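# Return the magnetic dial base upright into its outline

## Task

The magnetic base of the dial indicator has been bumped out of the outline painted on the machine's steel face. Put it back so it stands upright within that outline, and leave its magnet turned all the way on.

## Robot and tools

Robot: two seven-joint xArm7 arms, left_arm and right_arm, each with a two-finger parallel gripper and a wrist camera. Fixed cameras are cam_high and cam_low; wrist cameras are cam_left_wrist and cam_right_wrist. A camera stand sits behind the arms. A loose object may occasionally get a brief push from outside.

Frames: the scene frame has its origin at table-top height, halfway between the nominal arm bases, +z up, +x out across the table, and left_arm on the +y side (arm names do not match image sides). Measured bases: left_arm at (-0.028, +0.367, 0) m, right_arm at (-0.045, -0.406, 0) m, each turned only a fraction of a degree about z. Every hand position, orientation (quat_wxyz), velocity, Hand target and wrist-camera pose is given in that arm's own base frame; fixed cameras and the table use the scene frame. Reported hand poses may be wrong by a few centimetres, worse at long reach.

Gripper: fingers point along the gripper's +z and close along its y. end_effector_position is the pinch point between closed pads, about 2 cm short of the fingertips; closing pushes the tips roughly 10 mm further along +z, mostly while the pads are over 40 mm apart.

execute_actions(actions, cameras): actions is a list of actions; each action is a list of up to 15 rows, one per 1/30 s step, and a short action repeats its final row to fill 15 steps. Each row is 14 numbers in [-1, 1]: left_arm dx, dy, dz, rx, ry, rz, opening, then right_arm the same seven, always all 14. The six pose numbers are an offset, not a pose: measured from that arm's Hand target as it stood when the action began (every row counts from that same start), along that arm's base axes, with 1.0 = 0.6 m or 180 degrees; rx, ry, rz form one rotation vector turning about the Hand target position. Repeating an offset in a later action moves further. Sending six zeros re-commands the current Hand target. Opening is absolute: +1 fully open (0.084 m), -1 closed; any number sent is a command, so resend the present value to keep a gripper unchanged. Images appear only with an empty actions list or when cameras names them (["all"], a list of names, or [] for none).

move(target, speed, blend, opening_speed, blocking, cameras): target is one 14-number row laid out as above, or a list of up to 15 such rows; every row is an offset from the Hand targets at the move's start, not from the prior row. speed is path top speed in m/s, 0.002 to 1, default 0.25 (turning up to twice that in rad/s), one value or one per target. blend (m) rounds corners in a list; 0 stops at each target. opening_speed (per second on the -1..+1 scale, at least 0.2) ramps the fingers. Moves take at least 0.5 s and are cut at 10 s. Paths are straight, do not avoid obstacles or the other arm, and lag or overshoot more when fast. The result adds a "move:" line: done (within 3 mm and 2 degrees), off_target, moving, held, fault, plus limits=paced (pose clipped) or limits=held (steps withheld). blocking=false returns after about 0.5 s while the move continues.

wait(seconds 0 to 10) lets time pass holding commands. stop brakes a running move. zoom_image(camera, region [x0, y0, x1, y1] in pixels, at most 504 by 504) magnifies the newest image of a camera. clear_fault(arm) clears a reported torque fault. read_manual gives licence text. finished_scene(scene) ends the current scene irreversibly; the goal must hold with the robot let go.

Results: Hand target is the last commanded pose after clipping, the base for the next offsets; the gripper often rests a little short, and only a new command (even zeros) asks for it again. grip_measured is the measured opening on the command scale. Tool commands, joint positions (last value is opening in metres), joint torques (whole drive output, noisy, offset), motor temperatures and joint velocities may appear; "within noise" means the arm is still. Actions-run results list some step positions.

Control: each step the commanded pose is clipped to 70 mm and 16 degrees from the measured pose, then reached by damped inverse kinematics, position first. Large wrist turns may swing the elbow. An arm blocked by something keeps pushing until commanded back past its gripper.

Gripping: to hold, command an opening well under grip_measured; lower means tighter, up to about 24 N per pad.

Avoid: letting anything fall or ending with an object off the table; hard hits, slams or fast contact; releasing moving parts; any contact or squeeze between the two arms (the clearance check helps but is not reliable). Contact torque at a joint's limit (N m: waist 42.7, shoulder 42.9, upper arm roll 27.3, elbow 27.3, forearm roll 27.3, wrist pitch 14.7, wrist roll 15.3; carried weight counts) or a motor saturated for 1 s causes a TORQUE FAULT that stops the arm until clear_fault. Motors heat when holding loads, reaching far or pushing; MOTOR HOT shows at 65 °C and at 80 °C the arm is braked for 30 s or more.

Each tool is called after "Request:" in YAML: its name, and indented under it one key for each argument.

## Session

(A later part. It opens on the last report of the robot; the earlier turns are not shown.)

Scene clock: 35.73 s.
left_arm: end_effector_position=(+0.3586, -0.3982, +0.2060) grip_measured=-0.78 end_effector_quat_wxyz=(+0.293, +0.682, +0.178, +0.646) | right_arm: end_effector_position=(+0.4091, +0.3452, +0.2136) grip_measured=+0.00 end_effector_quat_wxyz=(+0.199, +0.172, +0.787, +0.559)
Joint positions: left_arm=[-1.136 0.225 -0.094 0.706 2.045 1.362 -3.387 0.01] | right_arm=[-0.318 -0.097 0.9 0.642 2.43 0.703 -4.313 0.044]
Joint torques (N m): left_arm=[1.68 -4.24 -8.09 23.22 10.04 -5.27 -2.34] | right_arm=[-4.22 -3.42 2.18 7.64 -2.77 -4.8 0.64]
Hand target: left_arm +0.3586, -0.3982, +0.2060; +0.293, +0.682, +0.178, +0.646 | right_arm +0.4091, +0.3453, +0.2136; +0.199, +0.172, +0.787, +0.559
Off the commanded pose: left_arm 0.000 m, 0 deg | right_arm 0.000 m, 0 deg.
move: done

Request:
move:
  target: [0,0,0,-0.1425,0.0235,0,-1, 0,0,0,0,0,0,-1]
  speed: 0.2
  cameras: ["cam_left_wrist"]

Request:
zoom_image:
  camera: "cam_left_wrist"
  region: [470, 354, 710, 504]

Scene clock: 37.63 s.
left_arm: end_effector_position=(+0.3586, -0.3982, +0.2060) grip_measured=-0.78 end_effector_quat_wxyz=(+0.430, +0.624, +0.327, +0.565) | right_arm: end_effector_position=(+0.4091, +0.3453, +0.2136) grip_measured=+0.00 end_effector_quat_wxyz=(+0.199, +0.172, +0.787, +0.559)
Joint positions: left_arm=[-1.119 0.229 -0.113 0.708 2.044 1.371 -3.839 0.01] | right_arm=[-0.318 -0.097 0.9 0.643 2.43 0.703 -4.313 0.044]
Joint torques (N m): left_arm=[4.74 -19.3 -2.88 23.77 6.68 9.33 -2.76] | right_arm=[-2.71 -13.63 -0.81 13.3 -0.15 3.6 0.81]
Hand target: left_arm +0.3586, -0.3982, +0.2060; +0.430, +0.624, +0.327, +0.565 | right_arm +0.4091, +0.3453, +0.2136; +0.199, +0.172, +0.787, +0.559
Off the commanded pose: left_arm 0.000 m, 0 deg | right_arm 0.000 m, 0 deg.
move: done
camera_calibration:
cam_left_wrist: T_world_to_cam=[[-0.0697205, -0.421062, 0.904348, -0.297644], [-0.147959, -0.892163, -0.426795, -0.144383], [0.986533, -0.163563, -0.0000979694, -0.293622], [0, 0, 0, 1]] pos_world=[0.247553, -0.302165, 0.207523]
Images, in order (width x height): cam_left_wrist 896x504.

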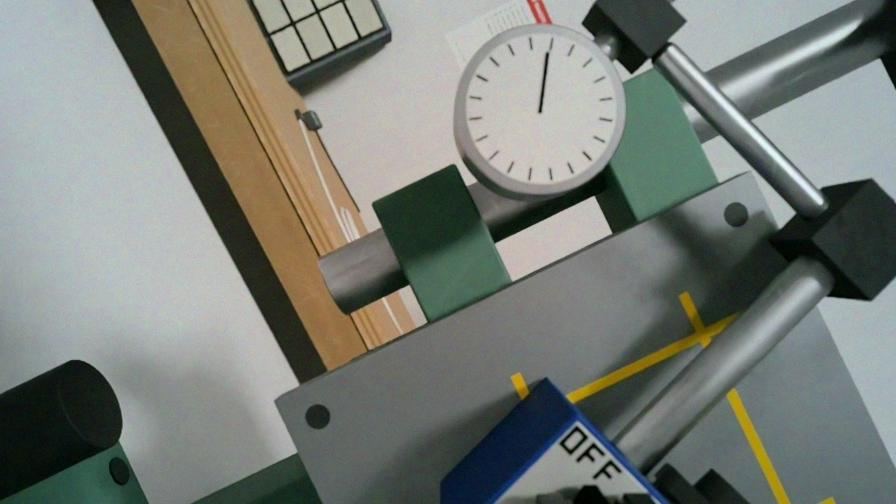

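Scaled by 2.100.

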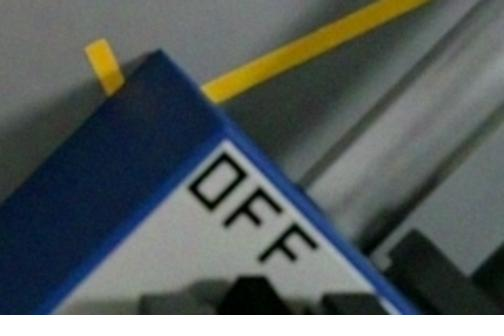

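Request:
move:
  target:
    - [0,0,0,0,0,0,-0.3, 0,0,0,0,0,0,-1]
    - [-0.0822,0.0136,0,0,0,0,-0.3, 0,0,0,0,0,0,-1]
    - [-0.2213,-0.017,-0.09,0.3508,-0.058,0,-0.3, -0.0049,0.0008,0,0,0,0,-1]
  speed: [0.1,0.15,0.3]
  blend: [0,0.02,0]
  cameras: ["cam_left_wrist","cam_right_wrist"]

Request:
zoom_image:
  camera: "cam_left_wrist"
  region: [340, 130, 580, 370]

Scene clock: 41.40 s.
left_arm: end_effector_position=(+0.2258, -0.4083, +0.1520) grip_measured=-0.32 end_effector_quat_wxyz=(+0.067, +0.705, -0.055, +0.704) | right_arm: end_effector_position=(+0.4062, +0.3457, +0.2136) grip_measured=-0.01 end_effector_quat_wxyz=(+0.199, +0.172, +0.787, +0.559)
Joint positions: left_arm=[-1.36 0.381 -0.268 0.703 1.73 1.619 -2.814 0.03] | right_arm=[-0.314 -0.108 0.902 0.634 2.436 0.706 -4.31 0.044]
Joint torques (N m): left_arm=[-5.6 -12.38 -3.85 14.64 -2.78 4.65 2.05] | right_arm=[4.76 -16.88 0.95 13.64 2.87 6.58 1.85]
Hand target: left_arm +0.2258, -0.4084, +0.1520; +0.067, +0.705, -0.055, +0.704 | right_arm +0.4062, +0.3457, +0.2136; +0.199, +0.172, +0.787, +0.559
Off the commanded pose: left_arm 0.000 m, 0 deg | right_arm 0.000 m, 0 deg.
move: done
camera_calibration:
cam_left_wrist: T_world_to_cam=[[-0.163237, -0.9865, 0.0131246, -0.336621], [-0.00262301, -0.012869, -0.999914, 0.217228], [0.986583, -0.163258, -0.000486897, -0.164169], [0, 0, 0, 1]] pos_world=[0.107587, -0.356083, 0.221547]
cam_right_wrist: T_world_to_cam=[[0.0586875, 0.316598, 0.946743, -0.302068], [0.869331, -0.482412, 0.107433, -0.140067], [0.490733, 0.816728, -0.30354, -0.287528], [0, 0, 0, 1]] pos_world=[0.280592, 0.262896, 0.213752]
Images, in order (width x height): cam_left_wrist 896x504, cam_right_wrist 896x504.

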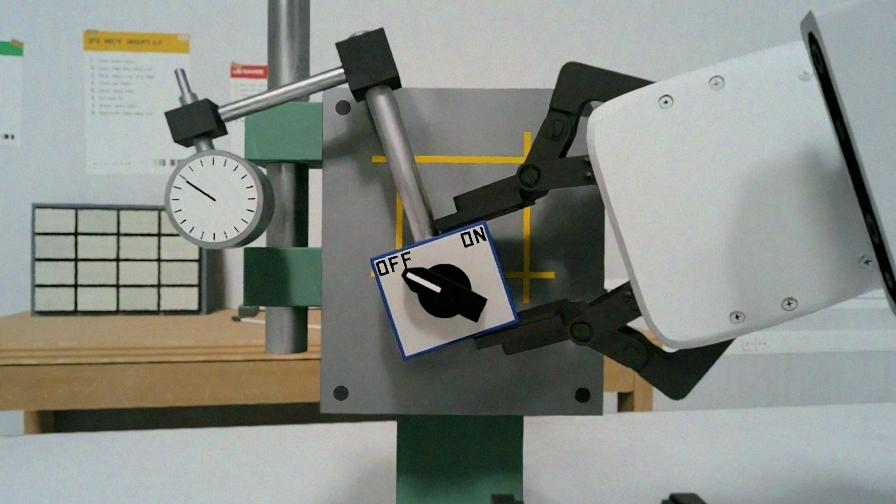

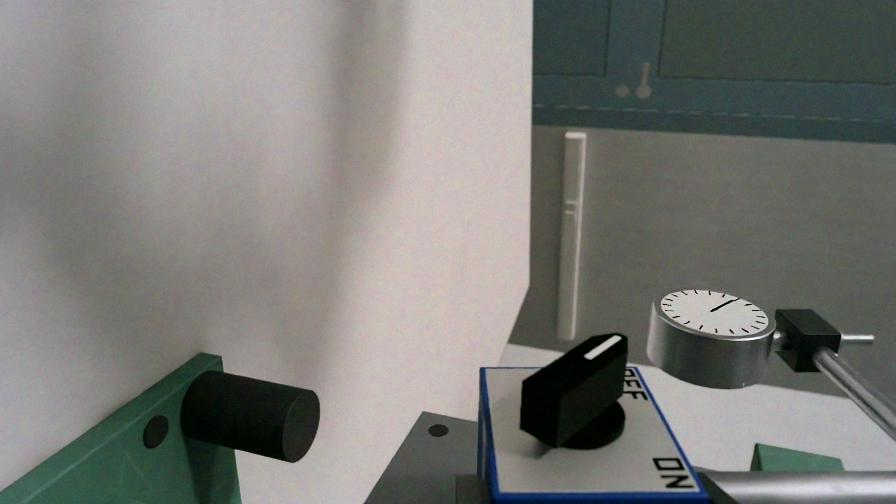

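Scaled by 2.100.

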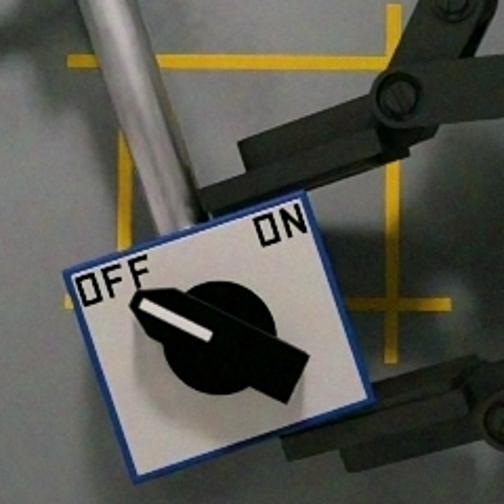

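Request:
move:
  target: [0,0,0,0,0,0,-0.3, -0.0023,-0.0162,0.039,0.1048,-0.0163,0,-1]
  speed: 0.12
  cameras: ["cam_left_wrist","cam_right_wrist"]

Request:
zoom_image:
  camera: "cam_left_wrist"
  region: [370, 120, 570, 320]

Scene clock: 44.80 s.
left_arm: end_effector_position=(+0.2258, -0.4084, +0.1520) grip_measured=-0.32 end_effector_quat_wxyz=(+0.067, +0.705, -0.055, +0.704) | right_arm: end_effector_position=(+0.4048, +0.3360, +0.2370) grip_measured=-0.01 end_effector_quat_wxyz=(+0.188, +0.188, +0.679, +0.684)
Joint positions: left_arm=[-1.36 0.381 -0.268 0.703 1.73 1.619 -2.814 0.03] | right_arm=[-0.357 -0.041 0.832 0.512 2.52 1.141 -4.38 0.044]
Joint torques (N m): left_arm=[-5.77 -12.4 -3.83 14.64 -2.73 4.63 2.04] | right_arm=[-5.09 -9.47 -5.09 12.4 3.22 8.41 -1.45]
Hand target: left_arm +0.2258, -0.4084, +0.1520; +0.067, +0.705, -0.055, +0.704 | right_arm +0.4048, +0.3360, +0.2370; +0.188, +0.188, +0.679, +0.684
Off the commanded pose: left_arm 0.000 m, 0 deg | right_arm 0.000 m, 0 deg.
move: done
camera_calibration:
cam_left_wrist: T_world_to_cam=[[-0.163238, -0.986501, 0.0130084, -0.336596], [-0.00260227, -0.0127546, -0.999915, 0.217266], [0.986583, -0.163258, -0.000485111, -0.164169], [0, 0, 0, 1]] pos_world=[0.107587, -0.356083, 0.221547]
cam_right_wrist: T_world_to_cam=[[0.00837482, -0.00677719, 0.999942, -0.204623], [0.866806, -0.498532, -0.0106386, -0.111662], [0.498575, 0.866845, 0.0016994, -0.364098], [0, 0, 0, 1]] pos_world=[0.280034, 0.258563, 0.204042]
Images, in order (width x height): cam_left_wrist 896x504, cam_right_wrist 896x504.

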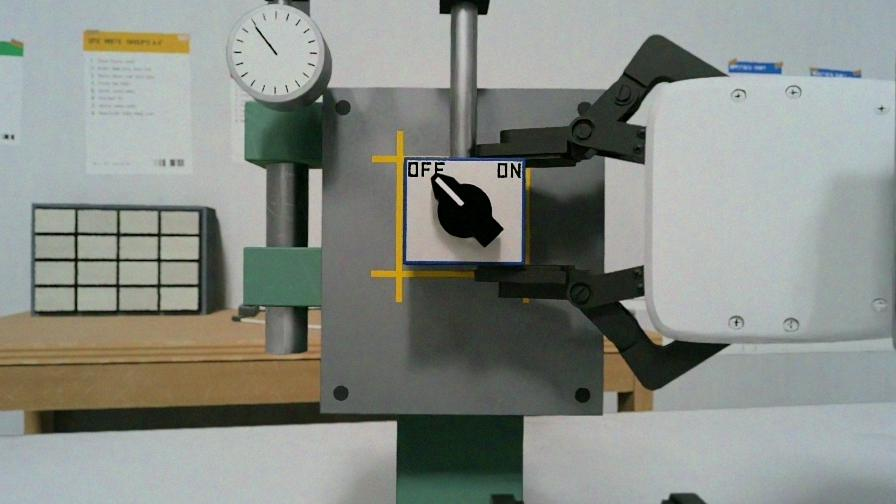

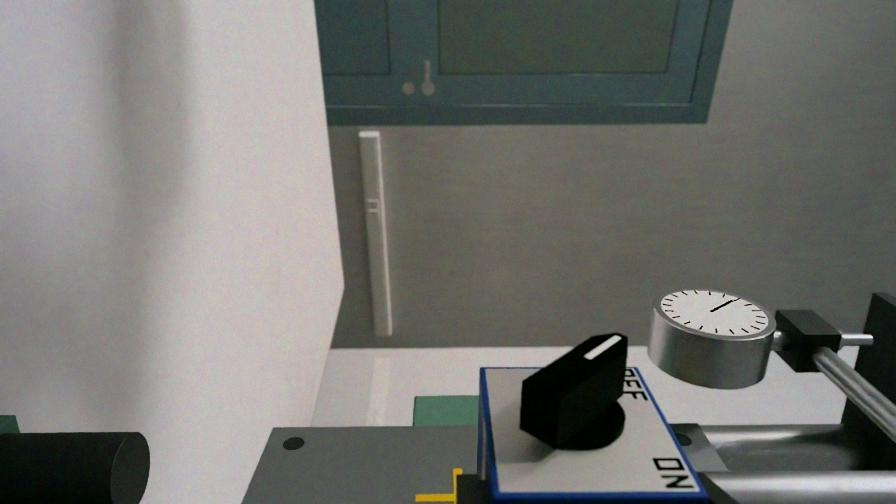

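Scaled by 2.520.

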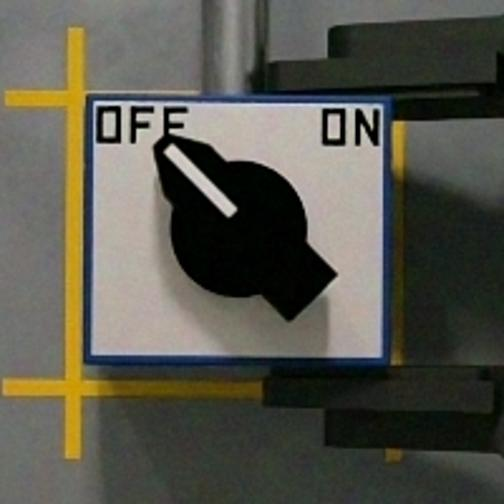

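Request:
move:
  target: [0,0,0,0,0,0,-0.3, 0.0052,-0.0017,0,0,0,0,-1]
  speed: 0.03
  cameras: ["cam_left_wrist"]

Request:
zoom_image:
  camera: "cam_left_wrist"
  region: [370, 120, 570, 320]

Scene clock: 46.93 s.
left_arm: end_effector_position=(+0.2258, -0.4084, +0.1520) grip_measured=-0.32 end_effector_quat_wxyz=(+0.067, +0.705, -0.055, +0.704) | right_arm: end_effector_position=(+0.4078, +0.3351, +0.2370) grip_measured=-0.01 end_effector_quat_wxyz=(+0.187, +0.188, +0.679, +0.684)
Joint positions: left_arm=[-1.36 0.381 -0.268 0.703 1.73 1.619 -2.814 0.03] | right_arm=[-0.361 -0.03 0.829 0.52 2.511 1.139 -4.382 0.044]
Joint torques (N m): left_arm=[-5.71 -12.42 -3.88 14.53 -2.71 4.69 1.95] | right_arm=[-6.87 -8.76 -9.73 17.18 0.04 3.95 -1.18]
Hand target: left_arm +0.2258, -0.4084, +0.1520; +0.067, +0.705, -0.055, +0.704 | right_arm +0.4079, +0.3350, +0.2370; +0.188, +0.188, +0.679, +0.684
Off the commanded pose: left_arm 0.000 m, 0 deg | right_arm 0.000 m, 0 deg.
move: done
camera_calibration:
cam_left_wrist: T_world_to_cam=[[-0.163238, -0.986501, 0.0130084, -0.336596], [-0.00260227, -0.0127546, -0.999915, 0.217266], [0.986583, -0.163258, -0.000485111, -0.164169], [0, 0, 0, 1]] pos_world=[0.107587, -0.356083, 0.221547]
Images, in order (width x height): cam_left_wrist 896x504.

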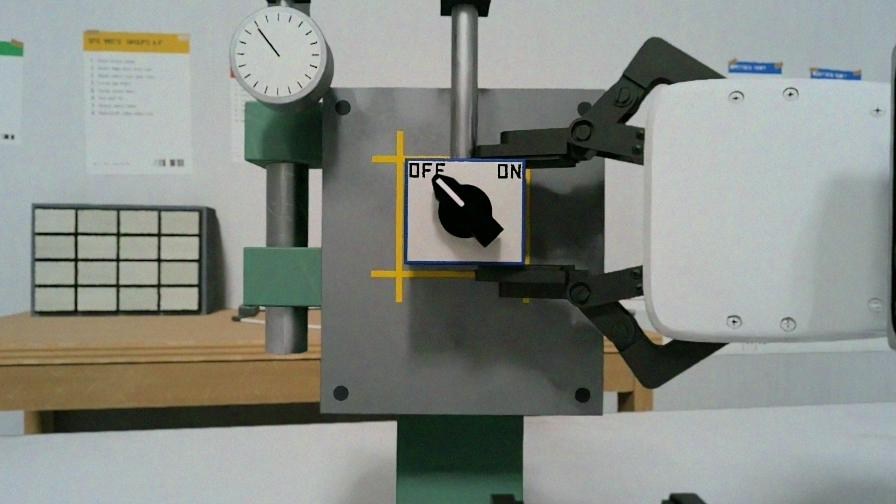

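Scaled by 2.520.

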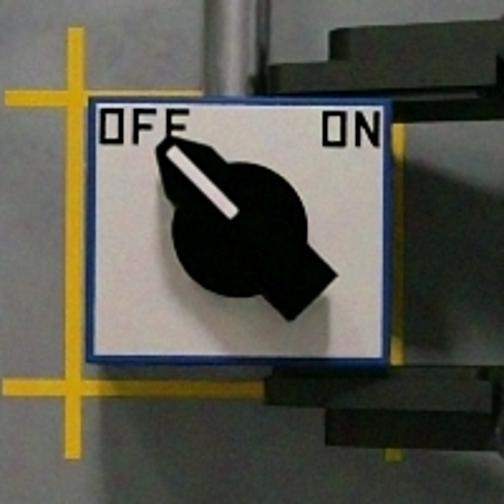

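Request:
move:
  target:
    - [0.1613,0.011,0.1397,-0.2445,0.0404,0,-0.3, 0,0,0,0,0,0,-1]
    - [0.2100,0.0033,0.1397,-0.2445,0.0404,0,-0.3, 0,0,0,0,0,0,-1]
  speed: [0.25,0.1]
  blend: [0.005,0]
  cameras: ["cam_left_wrist","cam_right_wrist"]

Request:
zoom_image:
  camera: "cam_left_wrist"
  region: [470, 384, 710, 504]

Scene clock: 49.60 s.
left_arm: end_effector_position=(+0.3517, -0.4064, +0.2358) grip_measured=-0.32 end_effector_quat_wxyz=(+0.330, +0.671, +0.217, +0.628) | right_arm: end_effector_position=(+0.4080, +0.3350, +0.2370) grip_measured=-0.01 end_effector_quat_wxyz=(+0.188, +0.188, +0.679, +0.684)
Joint positions: left_arm=[-1.134 0.153 -0.115 0.716 2.008 1.335 -3.424 0.03] | right_arm=[-0.361 -0.03 0.829 0.52 2.511 1.139 -4.382 0.044]
Joint torques (N m): left_arm=[5.76 -11.72 2.54 19.16 3.77 0.05 -2.16] | right_arm=[-5.92 -16.05 -8.25 15.35 3.05 6.82 -0.2]
Hand target: left_arm +0.3518, -0.4064, +0.2358; +0.330, +0.671, +0.217, +0.628 | right_arm +0.4079, +0.3350, +0.2370; +0.188, +0.188, +0.679, +0.684
Off the commanded pose: left_arm 0.000 m, 0 deg | right_arm 0.000 m, 0 deg.
move: done
camera_calibration:
cam_left_wrist: T_world_to_cam=[[-0.114797, -0.693326, 0.711422, -0.377824], [-0.116458, -0.701825, -0.702765, -0.00858191], [0.986539, -0.163526, -0.000175399, -0.28815], [0, 0, 0, 1]] pos_world=[0.239899, -0.315098, 0.26271]
cam_right_wrist: T_world_to_cam=[[0.00841029, -0.00691406, 0.999941, -0.20463], [0.866806, -0.498529, -0.0107376, -0.114828], [0.498574, 0.866845, 0.00180037, -0.364797], [0, 0, 0, 1]] pos_world=[0.283134, 0.257563, 0.204042]
Images, in order (width x height): cam_left_wrist 896x504, cam_right_wrist 896x504.

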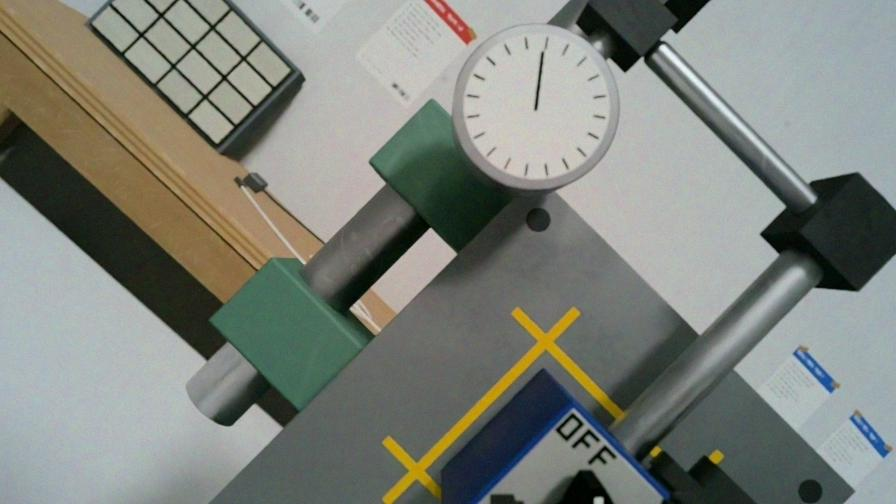

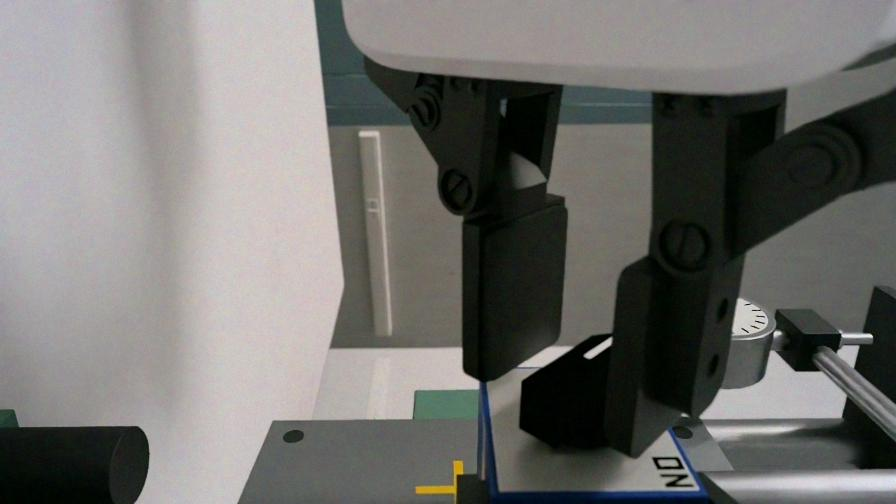

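Scaled by 2.100.

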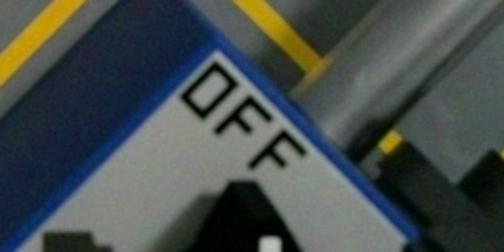

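Request:
move:
  target:
    - [0.0085,-0.0024,0.0010,0,0,0,-0.3, 0,0,0,0,0,0,-1]
    - [0.0085,-0.0024,0.0010,0,0,0,-1, 0,0,0,0,0,0,-1]
  speed: 0.06
  opening_speed: 0.8
  cameras: ["cam_left_wrist"]

Scene clock: 52.07 s.
left_arm: end_effector_position=(+0.3569, -0.4078, +0.2363) grip_measured=-0.78 end_effector_quat_wxyz=(+0.330, +0.671, +0.217, +0.628) | right_arm: end_effector_position=(+0.4079, +0.3350, +0.2370) grip_measured=-0.01 end_effector_quat_wxyz=(+0.188, +0.188, +0.679, +0.684)
Joint positions: left_arm=[-1.128 0.16 -0.109 0.727 2.019 1.326 -3.423 0.01] | right_arm=[-0.361 -0.03 0.829 0.52 2.511 1.139 -4.382 0.044]
Joint torques (N m): left_arm=[-0.57 -22.23 -1.12 28.02 3.26 4.78 1.87] | right_arm=[-4.62 -14.62 -6.17 15.1 3.29 6.38 0.78]
Hand target: left_arm +0.3569, -0.4078, +0.2364; +0.330, +0.671, +0.217, +0.628 | right_arm +0.4079, +0.3350, +0.2370; +0.188, +0.188, +0.679, +0.684
Off the commanded pose: left_arm 0.000 m, 0 deg | right_arm 0.000 m, 0 deg.
move: done
camera_calibration:
cam_left_wrist: T_world_to_cam=[[-0.114617, -0.693541, 0.711241, -0.378617], [-0.116632, -0.701613, -0.702949, -0.00845088], [0.986539, -0.163523, -0.00047259, -0.293431], [0, 0, 0, 1]] pos_world=[0.245099, -0.316499, 0.263209]
Images, in order (width x height): cam_left_wrist 896x504.

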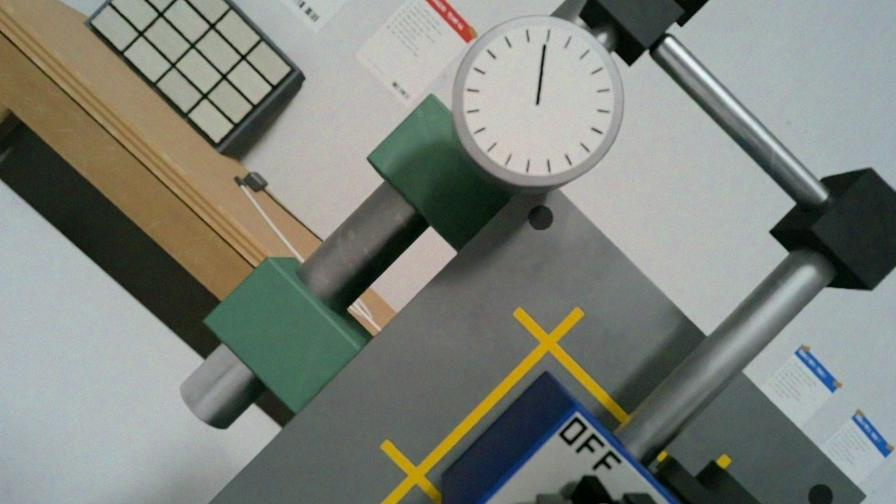

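Request:
move:
  target: [0,0,0,0.2192,-0.0361,0,-1, 0,0,0,0,0,0,-1]
  speed: 0.2

Scene clock: 54.50 s.
left_arm: end_effector_position=(+0.3569, -0.4078, +0.2364) grip_measured=-0.78 end_effector_quat_wxyz=(+0.096, +0.706, -0.026, +0.701) | right_arm: end_effector_position=(+0.4079, +0.3350, +0.2370) grip_measured=-0.01 end_effector_quat_wxyz=(+0.188, +0.188, +0.679, +0.684)
Joint positions: left_arm=[-1.144 0.154 -0.09 0.726 2.018 1.314 -2.723 0.01] | right_arm=[-0.361 -0.03 0.829 0.52 2.511 1.139 -4.382 0.044]
Joint torques (N m): left_arm=[-12.72 -25.05 -4.63 36.25 4.13 -0.5 2.53] | right_arm=[-4 -8.56 -5.09 15.44 -0.2 4.73 1.69]
Hand target: left_arm +0.3569, -0.4078, +0.2364; +0.096, +0.707, -0.026, +0.701 | right_arm +0.4079, +0.3350, +0.2370; +0.188, +0.188, +0.679, +0.684
Off the commanded pose: left_arm 0.000 m, 0 deg | right_arm 0.000 m, 0 deg.
move: done

Request:
move:
  target: [0.0002,0.0013,0,0,0,0,-1, 0,0,0,0,0,0,-1]
  speed: 0.02

Scene clock: 55.37 s.
left_arm: end_effector_position=(+0.3569, -0.4072, +0.2364) grip_measured=-0.78 end_effector_quat_wxyz=(+0.096, +0.707, -0.027, +0.701) | right_arm: end_effector_position=(+0.4079, +0.3350, +0.2370) grip_measured=-0.01 end_effector_quat_wxyz=(+0.188, +0.188, +0.679, +0.684)
Joint positions: left_arm=[-1.144 0.153 -0.089 0.724 2.019 1.313 -2.724 0.01] | right_arm=[-0.361 -0.03 0.829 0.52 2.511 1.139 -4.382 0.044]
Joint torques (N m): left_arm=[-1.52 -28 -3.6 21.2 6.56 4.04 -1.79] | right_arm=[-3.91 -8.58 -4.72 15.52 -0.09 4.7 1.86]
Hand target: left_arm +0.3570, -0.4070, +0.2364; +0.096, +0.707, -0.026, +0.701 | right_arm +0.4079, +0.3350, +0.2370; +0.188, +0.188, +0.679, +0.684
Off the commanded pose: left_arm 0.000 m, 0 deg | right_arm 0.000 m, 0 deg.
move: done

Request:
move:
  target: [0,0,0,0.148,-0.0244,0,-1, 0,0,0,0,0,0,-1]
  speed: 0.2

Scene clock: 57.37 s.
left_arm: end_effector_position=(+0.3570, -0.4070, +0.2365) grip_measured=-0.78 end_effector_quat_wxyz=(-0.071, +0.682, -0.191, +0.702) | right_arm: end_effector_position=(+0.4079, +0.3350, +0.2370) grip_measured=-0.01 end_effector_quat_wxyz=(+0.188, +0.188, +0.679, +0.684)
Joint positions: left_arm=[-1.155 0.15 -0.077 0.724 2.015 1.307 -2.25 0.01] | right_arm=[-0.361 -0.03 0.829 0.52 2.511 1.139 -4.382 0.044]
Joint torques (N m): left_arm=[-11.22 -24.97 -3.09 30.02 1.57 0.82 2.1] | right_arm=[-3.32 -8.71 -4.06 15.81 -0.14 4.66 1.76]
Hand target: left_arm +0.3570, -0.4070, +0.2364; -0.071, +0.682, -0.191, +0.702 | right_arm +0.4079, +0.3350, +0.2370; +0.188, +0.188, +0.679, +0.684
Off the commanded pose: left_arm 0.000 m, 0 deg | right_arm 0.000 m, 0 deg.
move: done

Request:
move:
  target: [0.0001,0.0006,0.0003,0.1425,-0.0235,0,-1, 0,0,0,0,0,0,-1]
  speed: 0.2
  cameras: ["cam_left_wrist"]

Request:
zoom_image:
  camera: "cam_left_wrist"
  region: [470, 384, 710, 504]

Scene clock: 59.30 s.
left_arm: end_effector_position=(+0.3571, -0.4067, +0.2366) grip_measured=-0.77 end_effector_quat_wxyz=(-0.227, +0.624, -0.339, +0.667) | right_arm: end_effector_position=(+0.4079, +0.3350, +0.2370) grip_measured=-0.01 end_effector_quat_wxyz=(+0.188, +0.188, +0.679, +0.684)
Joint positions: left_arm=[-1.166 0.148 -0.066 0.725 2.009 1.302 -1.793 0.01] | right_arm=[-0.361 -0.03 0.829 0.52 2.511 1.139 -4.382 0.044]
Joint torques (N m): left_arm=[-10.33 -24.57 -2.07 27.33 1.13 1.38 3.47] | right_arm=[-3.26 -8.63 -3.48 16.01 -0.05 4.68 1.78]
Hand target: left_arm +0.3571, -0.4067, +0.2366; -0.227, +0.624, -0.339, +0.667 | right_arm +0.4079, +0.3350, +0.2370; +0.188, +0.188, +0.679, +0.684
Off the commanded pose: left_arm 0.000 m, 0 deg | right_arm 0.000 m, 0 deg.
move: done
camera_calibration:
cam_left_wrist: T_world_to_cam=[[-0.1101, -0.664939, -0.738738, -0.0249217], [0.119345, 0.729035, -0.673992, 0.483255], [0.986729, -0.162371, -0.000909764, -0.292885], [0, 0, 0, 1]] pos_world=[0.22858, -0.416437, 0.307033]
Images, in order (width x height): cam_left_wrist 896x504.

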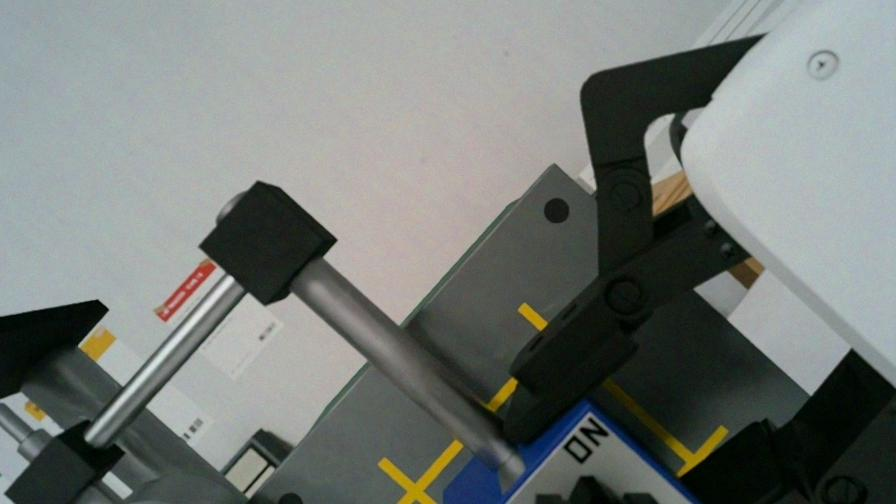

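Scaled by 2.100.

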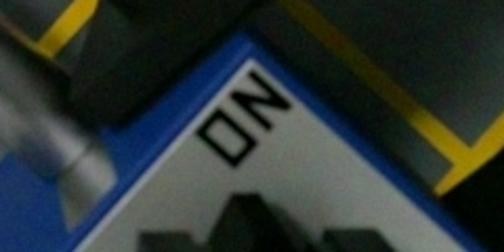

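Request:
move:
  target:
    - [0,0,0,0,0,0,-0.3, 0,0,0,0,0,0,-1]
    - [-0.0822,0.0136,0,0,0,0,-0.3, 0,0,0,0,0,0,-1]
    - [-0.2188,-0.0028,-0.141,-0.2653,0.0438,0,-0.3, 0,0,0,0,0,0,-0.2]
  speed: [0.1,0.15,0.3]
  blend: [0,0.02,0]
  cameras: ["cam_left_wrist","cam_right_wrist"]

Request:
zoom_image:
  camera: "cam_left_wrist"
  region: [370, 120, 570, 320]

Scene clock: 63.07 s.
left_arm: end_effector_position=(+0.2258, -0.4084, +0.1520) grip_measured=-0.32 end_effector_quat_wxyz=(+0.067, +0.705, -0.055, +0.704) | right_arm: end_effector_position=(+0.4079, +0.3350, +0.2370) grip_measured=-0.01 end_effector_quat_wxyz=(+0.188, +0.188, +0.679, +0.684)
Joint positions: left_arm=[-1.37 0.379 -0.258 0.703 1.728 1.615 -2.815 0.03] | right_arm=[-0.361 -0.03 0.829 0.52 2.511 1.139 -4.382 0.044]
Joint torques (N m): left_arm=[-5.69 -12.43 -3.75 14.61 -2.64 4.7 -2.3] | right_arm=[-2.95 -8.66 -2.92 15.96 -0.22 4.67 1.74]
Hand target: left_arm +0.2258, -0.4084, +0.1520; +0.067, +0.705, -0.055, +0.704 | right_arm +0.4079, +0.3350, +0.2370; +0.188, +0.188, +0.679, +0.684
Off the commanded pose: left_arm 0.000 m, 0 deg | right_arm 0.000 m, 0 deg.
move: done
camera_calibration:
cam_left_wrist: T_world_to_cam=[[-0.163133, -0.986513, 0.0134027, -0.336699], [-0.00316464, -0.0130614, -0.99991, 0.217314], [0.986599, -0.16316, -0.000991225, -0.164025], [0, 0, 0, 1]] pos_world=[0.107588, -0.356082, 0.221645]
cam_right_wrist: T_world_to_cam=[[0.00841029, -0.00691406, 0.999941, -0.20463], [0.866806, -0.498529, -0.0107376, -0.114828], [0.498574, 0.866845, 0.00180037, -0.364797], [0, 0, 0, 1]] pos_world=[0.283134, 0.257563, 0.204042]
Images, in order (width x height): cam_left_wrist 896x504, cam_right_wrist 896x504.

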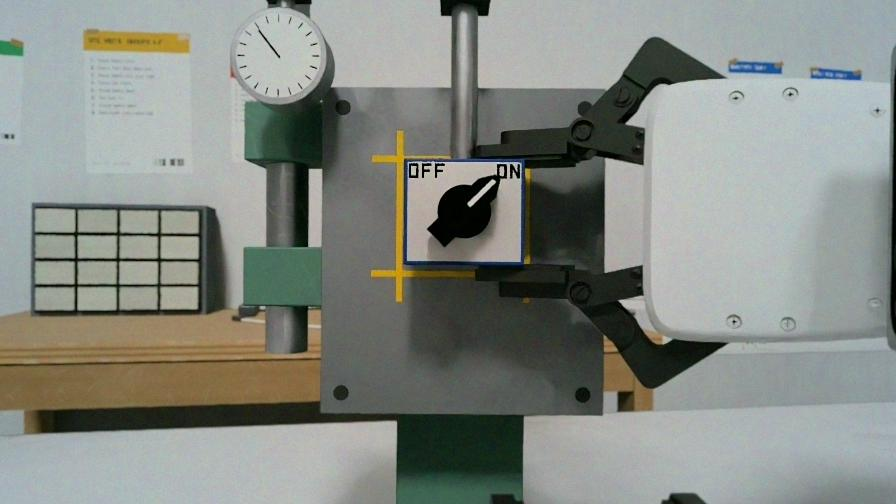

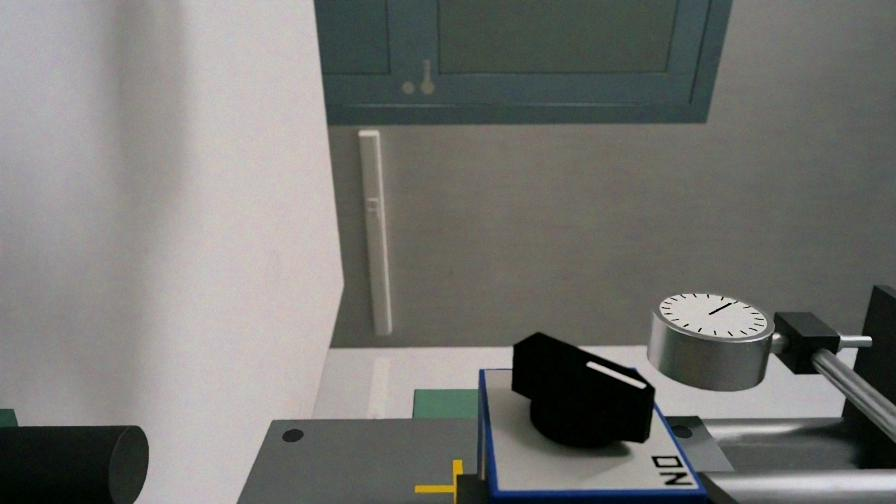

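Scaled by 2.520.

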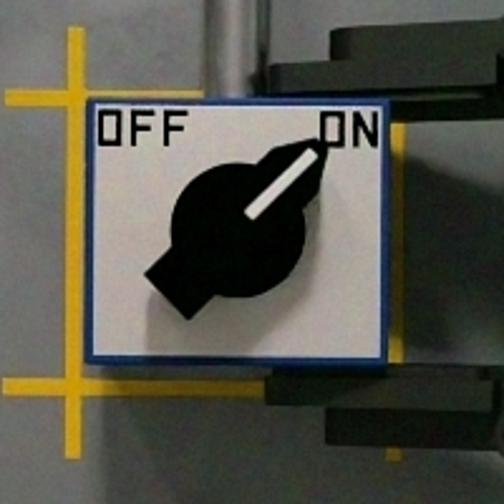

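Request:
move:
  target:
    - [0,0,0,0,0,0,-0.3, 0,0,0,0,0,0,0.45]
    - [0,0,0,0,0,0,-0.3, -0.0854,-0.1431,0,0,0,0,0.45]
  speed: [0.1,0.15]
  opening_speed: 1.0
  cameras: ["all"]

Request:
zoom_image:
  camera: "cam_left_wrist"
  region: [370, 120, 570, 320]

Scene clock: 65.70 s.
left_arm: end_effector_position=(+0.2258, -0.4084, +0.1520) grip_measured=-0.32 end_effector_quat_wxyz=(+0.067, +0.705, -0.055, +0.704) | right_arm: end_effector_position=(+0.3567, +0.2491, +0.2370) grip_measured=+0.44 end_effector_quat_wxyz=(+0.188, +0.188, +0.679, +0.684)
Joint positions: left_arm=[-1.37 0.379 -0.258 0.703 1.728 1.615 -2.815 0.03] | right_arm=[-0.416 -0.364 0.672 0.222 2.34 1.378 -4.189 0.063]
Joint torques (N m): left_arm=[-5.73 -12.44 -3.73 14.71 -2.76 4.67 -2.25] | right_arm=[-3.23 -10.77 -8.65 8.21 -1.61 4.18 1.88]
Hand target: left_arm +0.2258, -0.4084, +0.1520; +0.067, +0.705, -0.055, +0.704 | right_arm +0.3567, +0.2491, +0.2370; +0.188, +0.188, +0.679, +0.684
Off the commanded pose: left_arm 0.000 m, 0 deg | right_arm 0.000 m, 0 deg.
move: done
camera_calibration:
cam_left_wrist: T_world_to_cam=[[-0.163133, -0.986513, 0.0134027, -0.336699], [-0.00316464, -0.0130614, -0.99991, 0.217314], [0.986599, -0.16316, -0.000991225, -0.164025], [0, 0, 0, 1]] pos_world=[0.107588, -0.356082, 0.221645]
cam_right_wrist: T_world_to_cam=[[0.00840906, -0.00691334, 0.999941, -0.204793], [0.866806, -0.498529, -0.0107362, -0.113222], [0.498574, 0.866845, 0.00180036, -0.264895], [0, 0, 0, 1]] pos_world=[0.231934, 0.171763, 0.204042]

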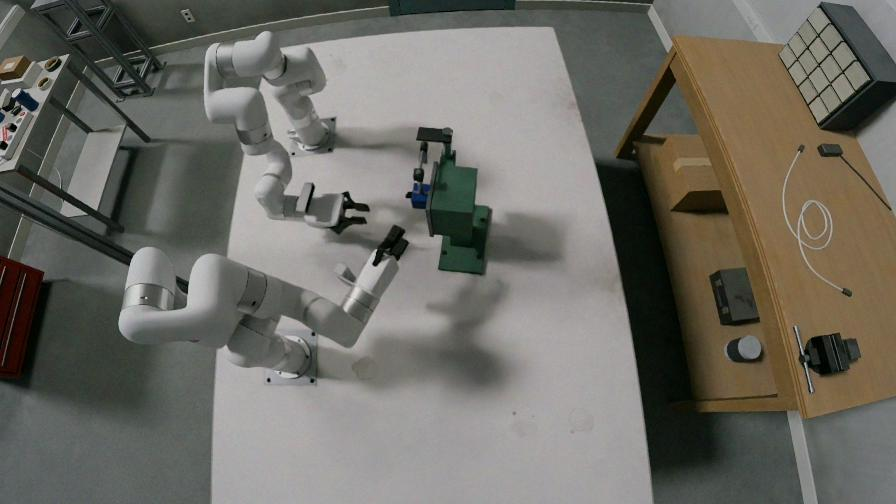

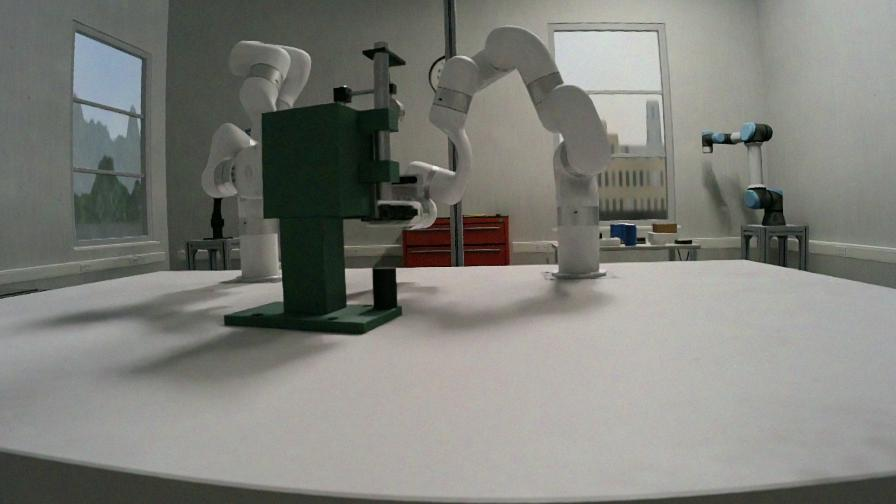

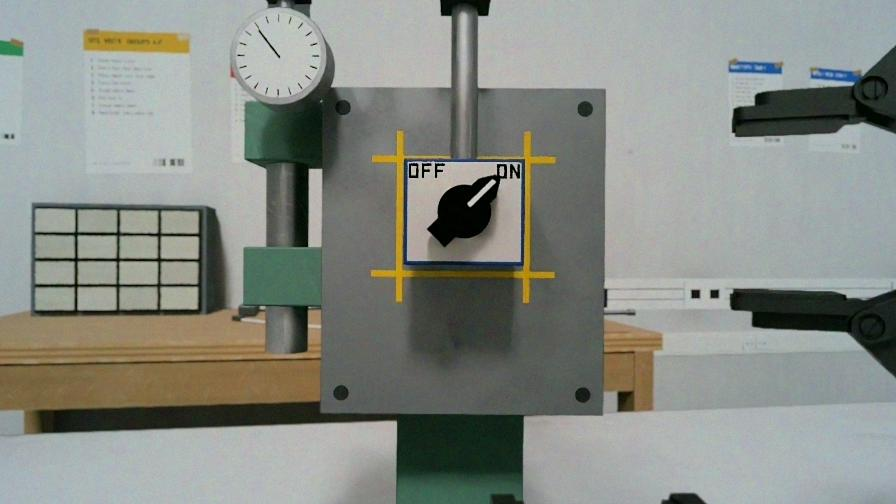

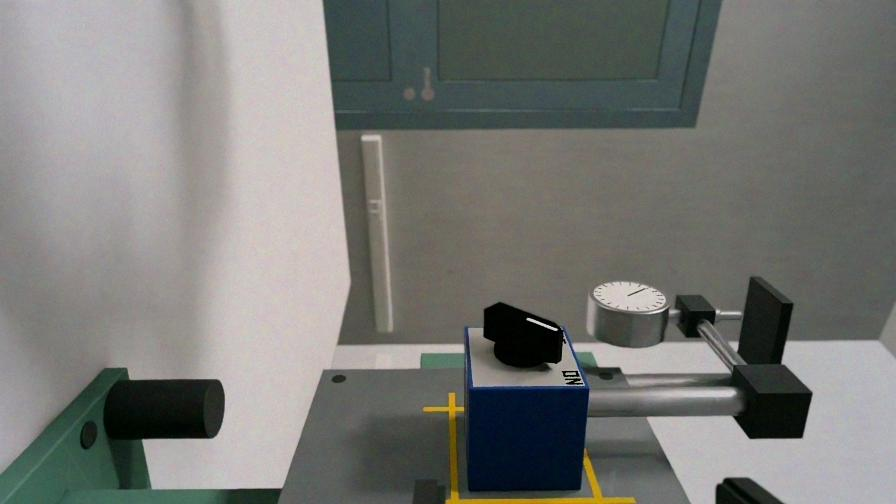

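Scaled by 2.520.

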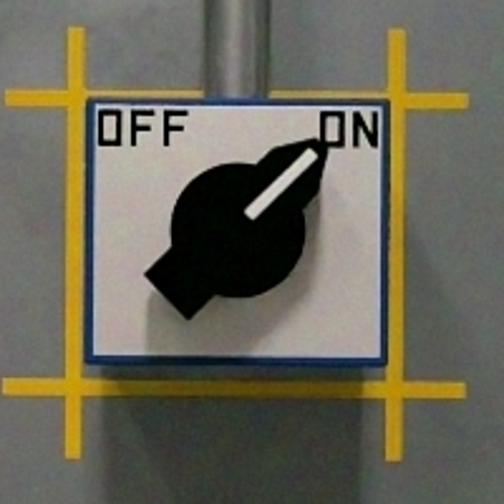

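The base is upright inside its outline, switched fully on, and holding on its own.

Request:
finished_scene:
  scene: 2

The scene is finished: the task was done.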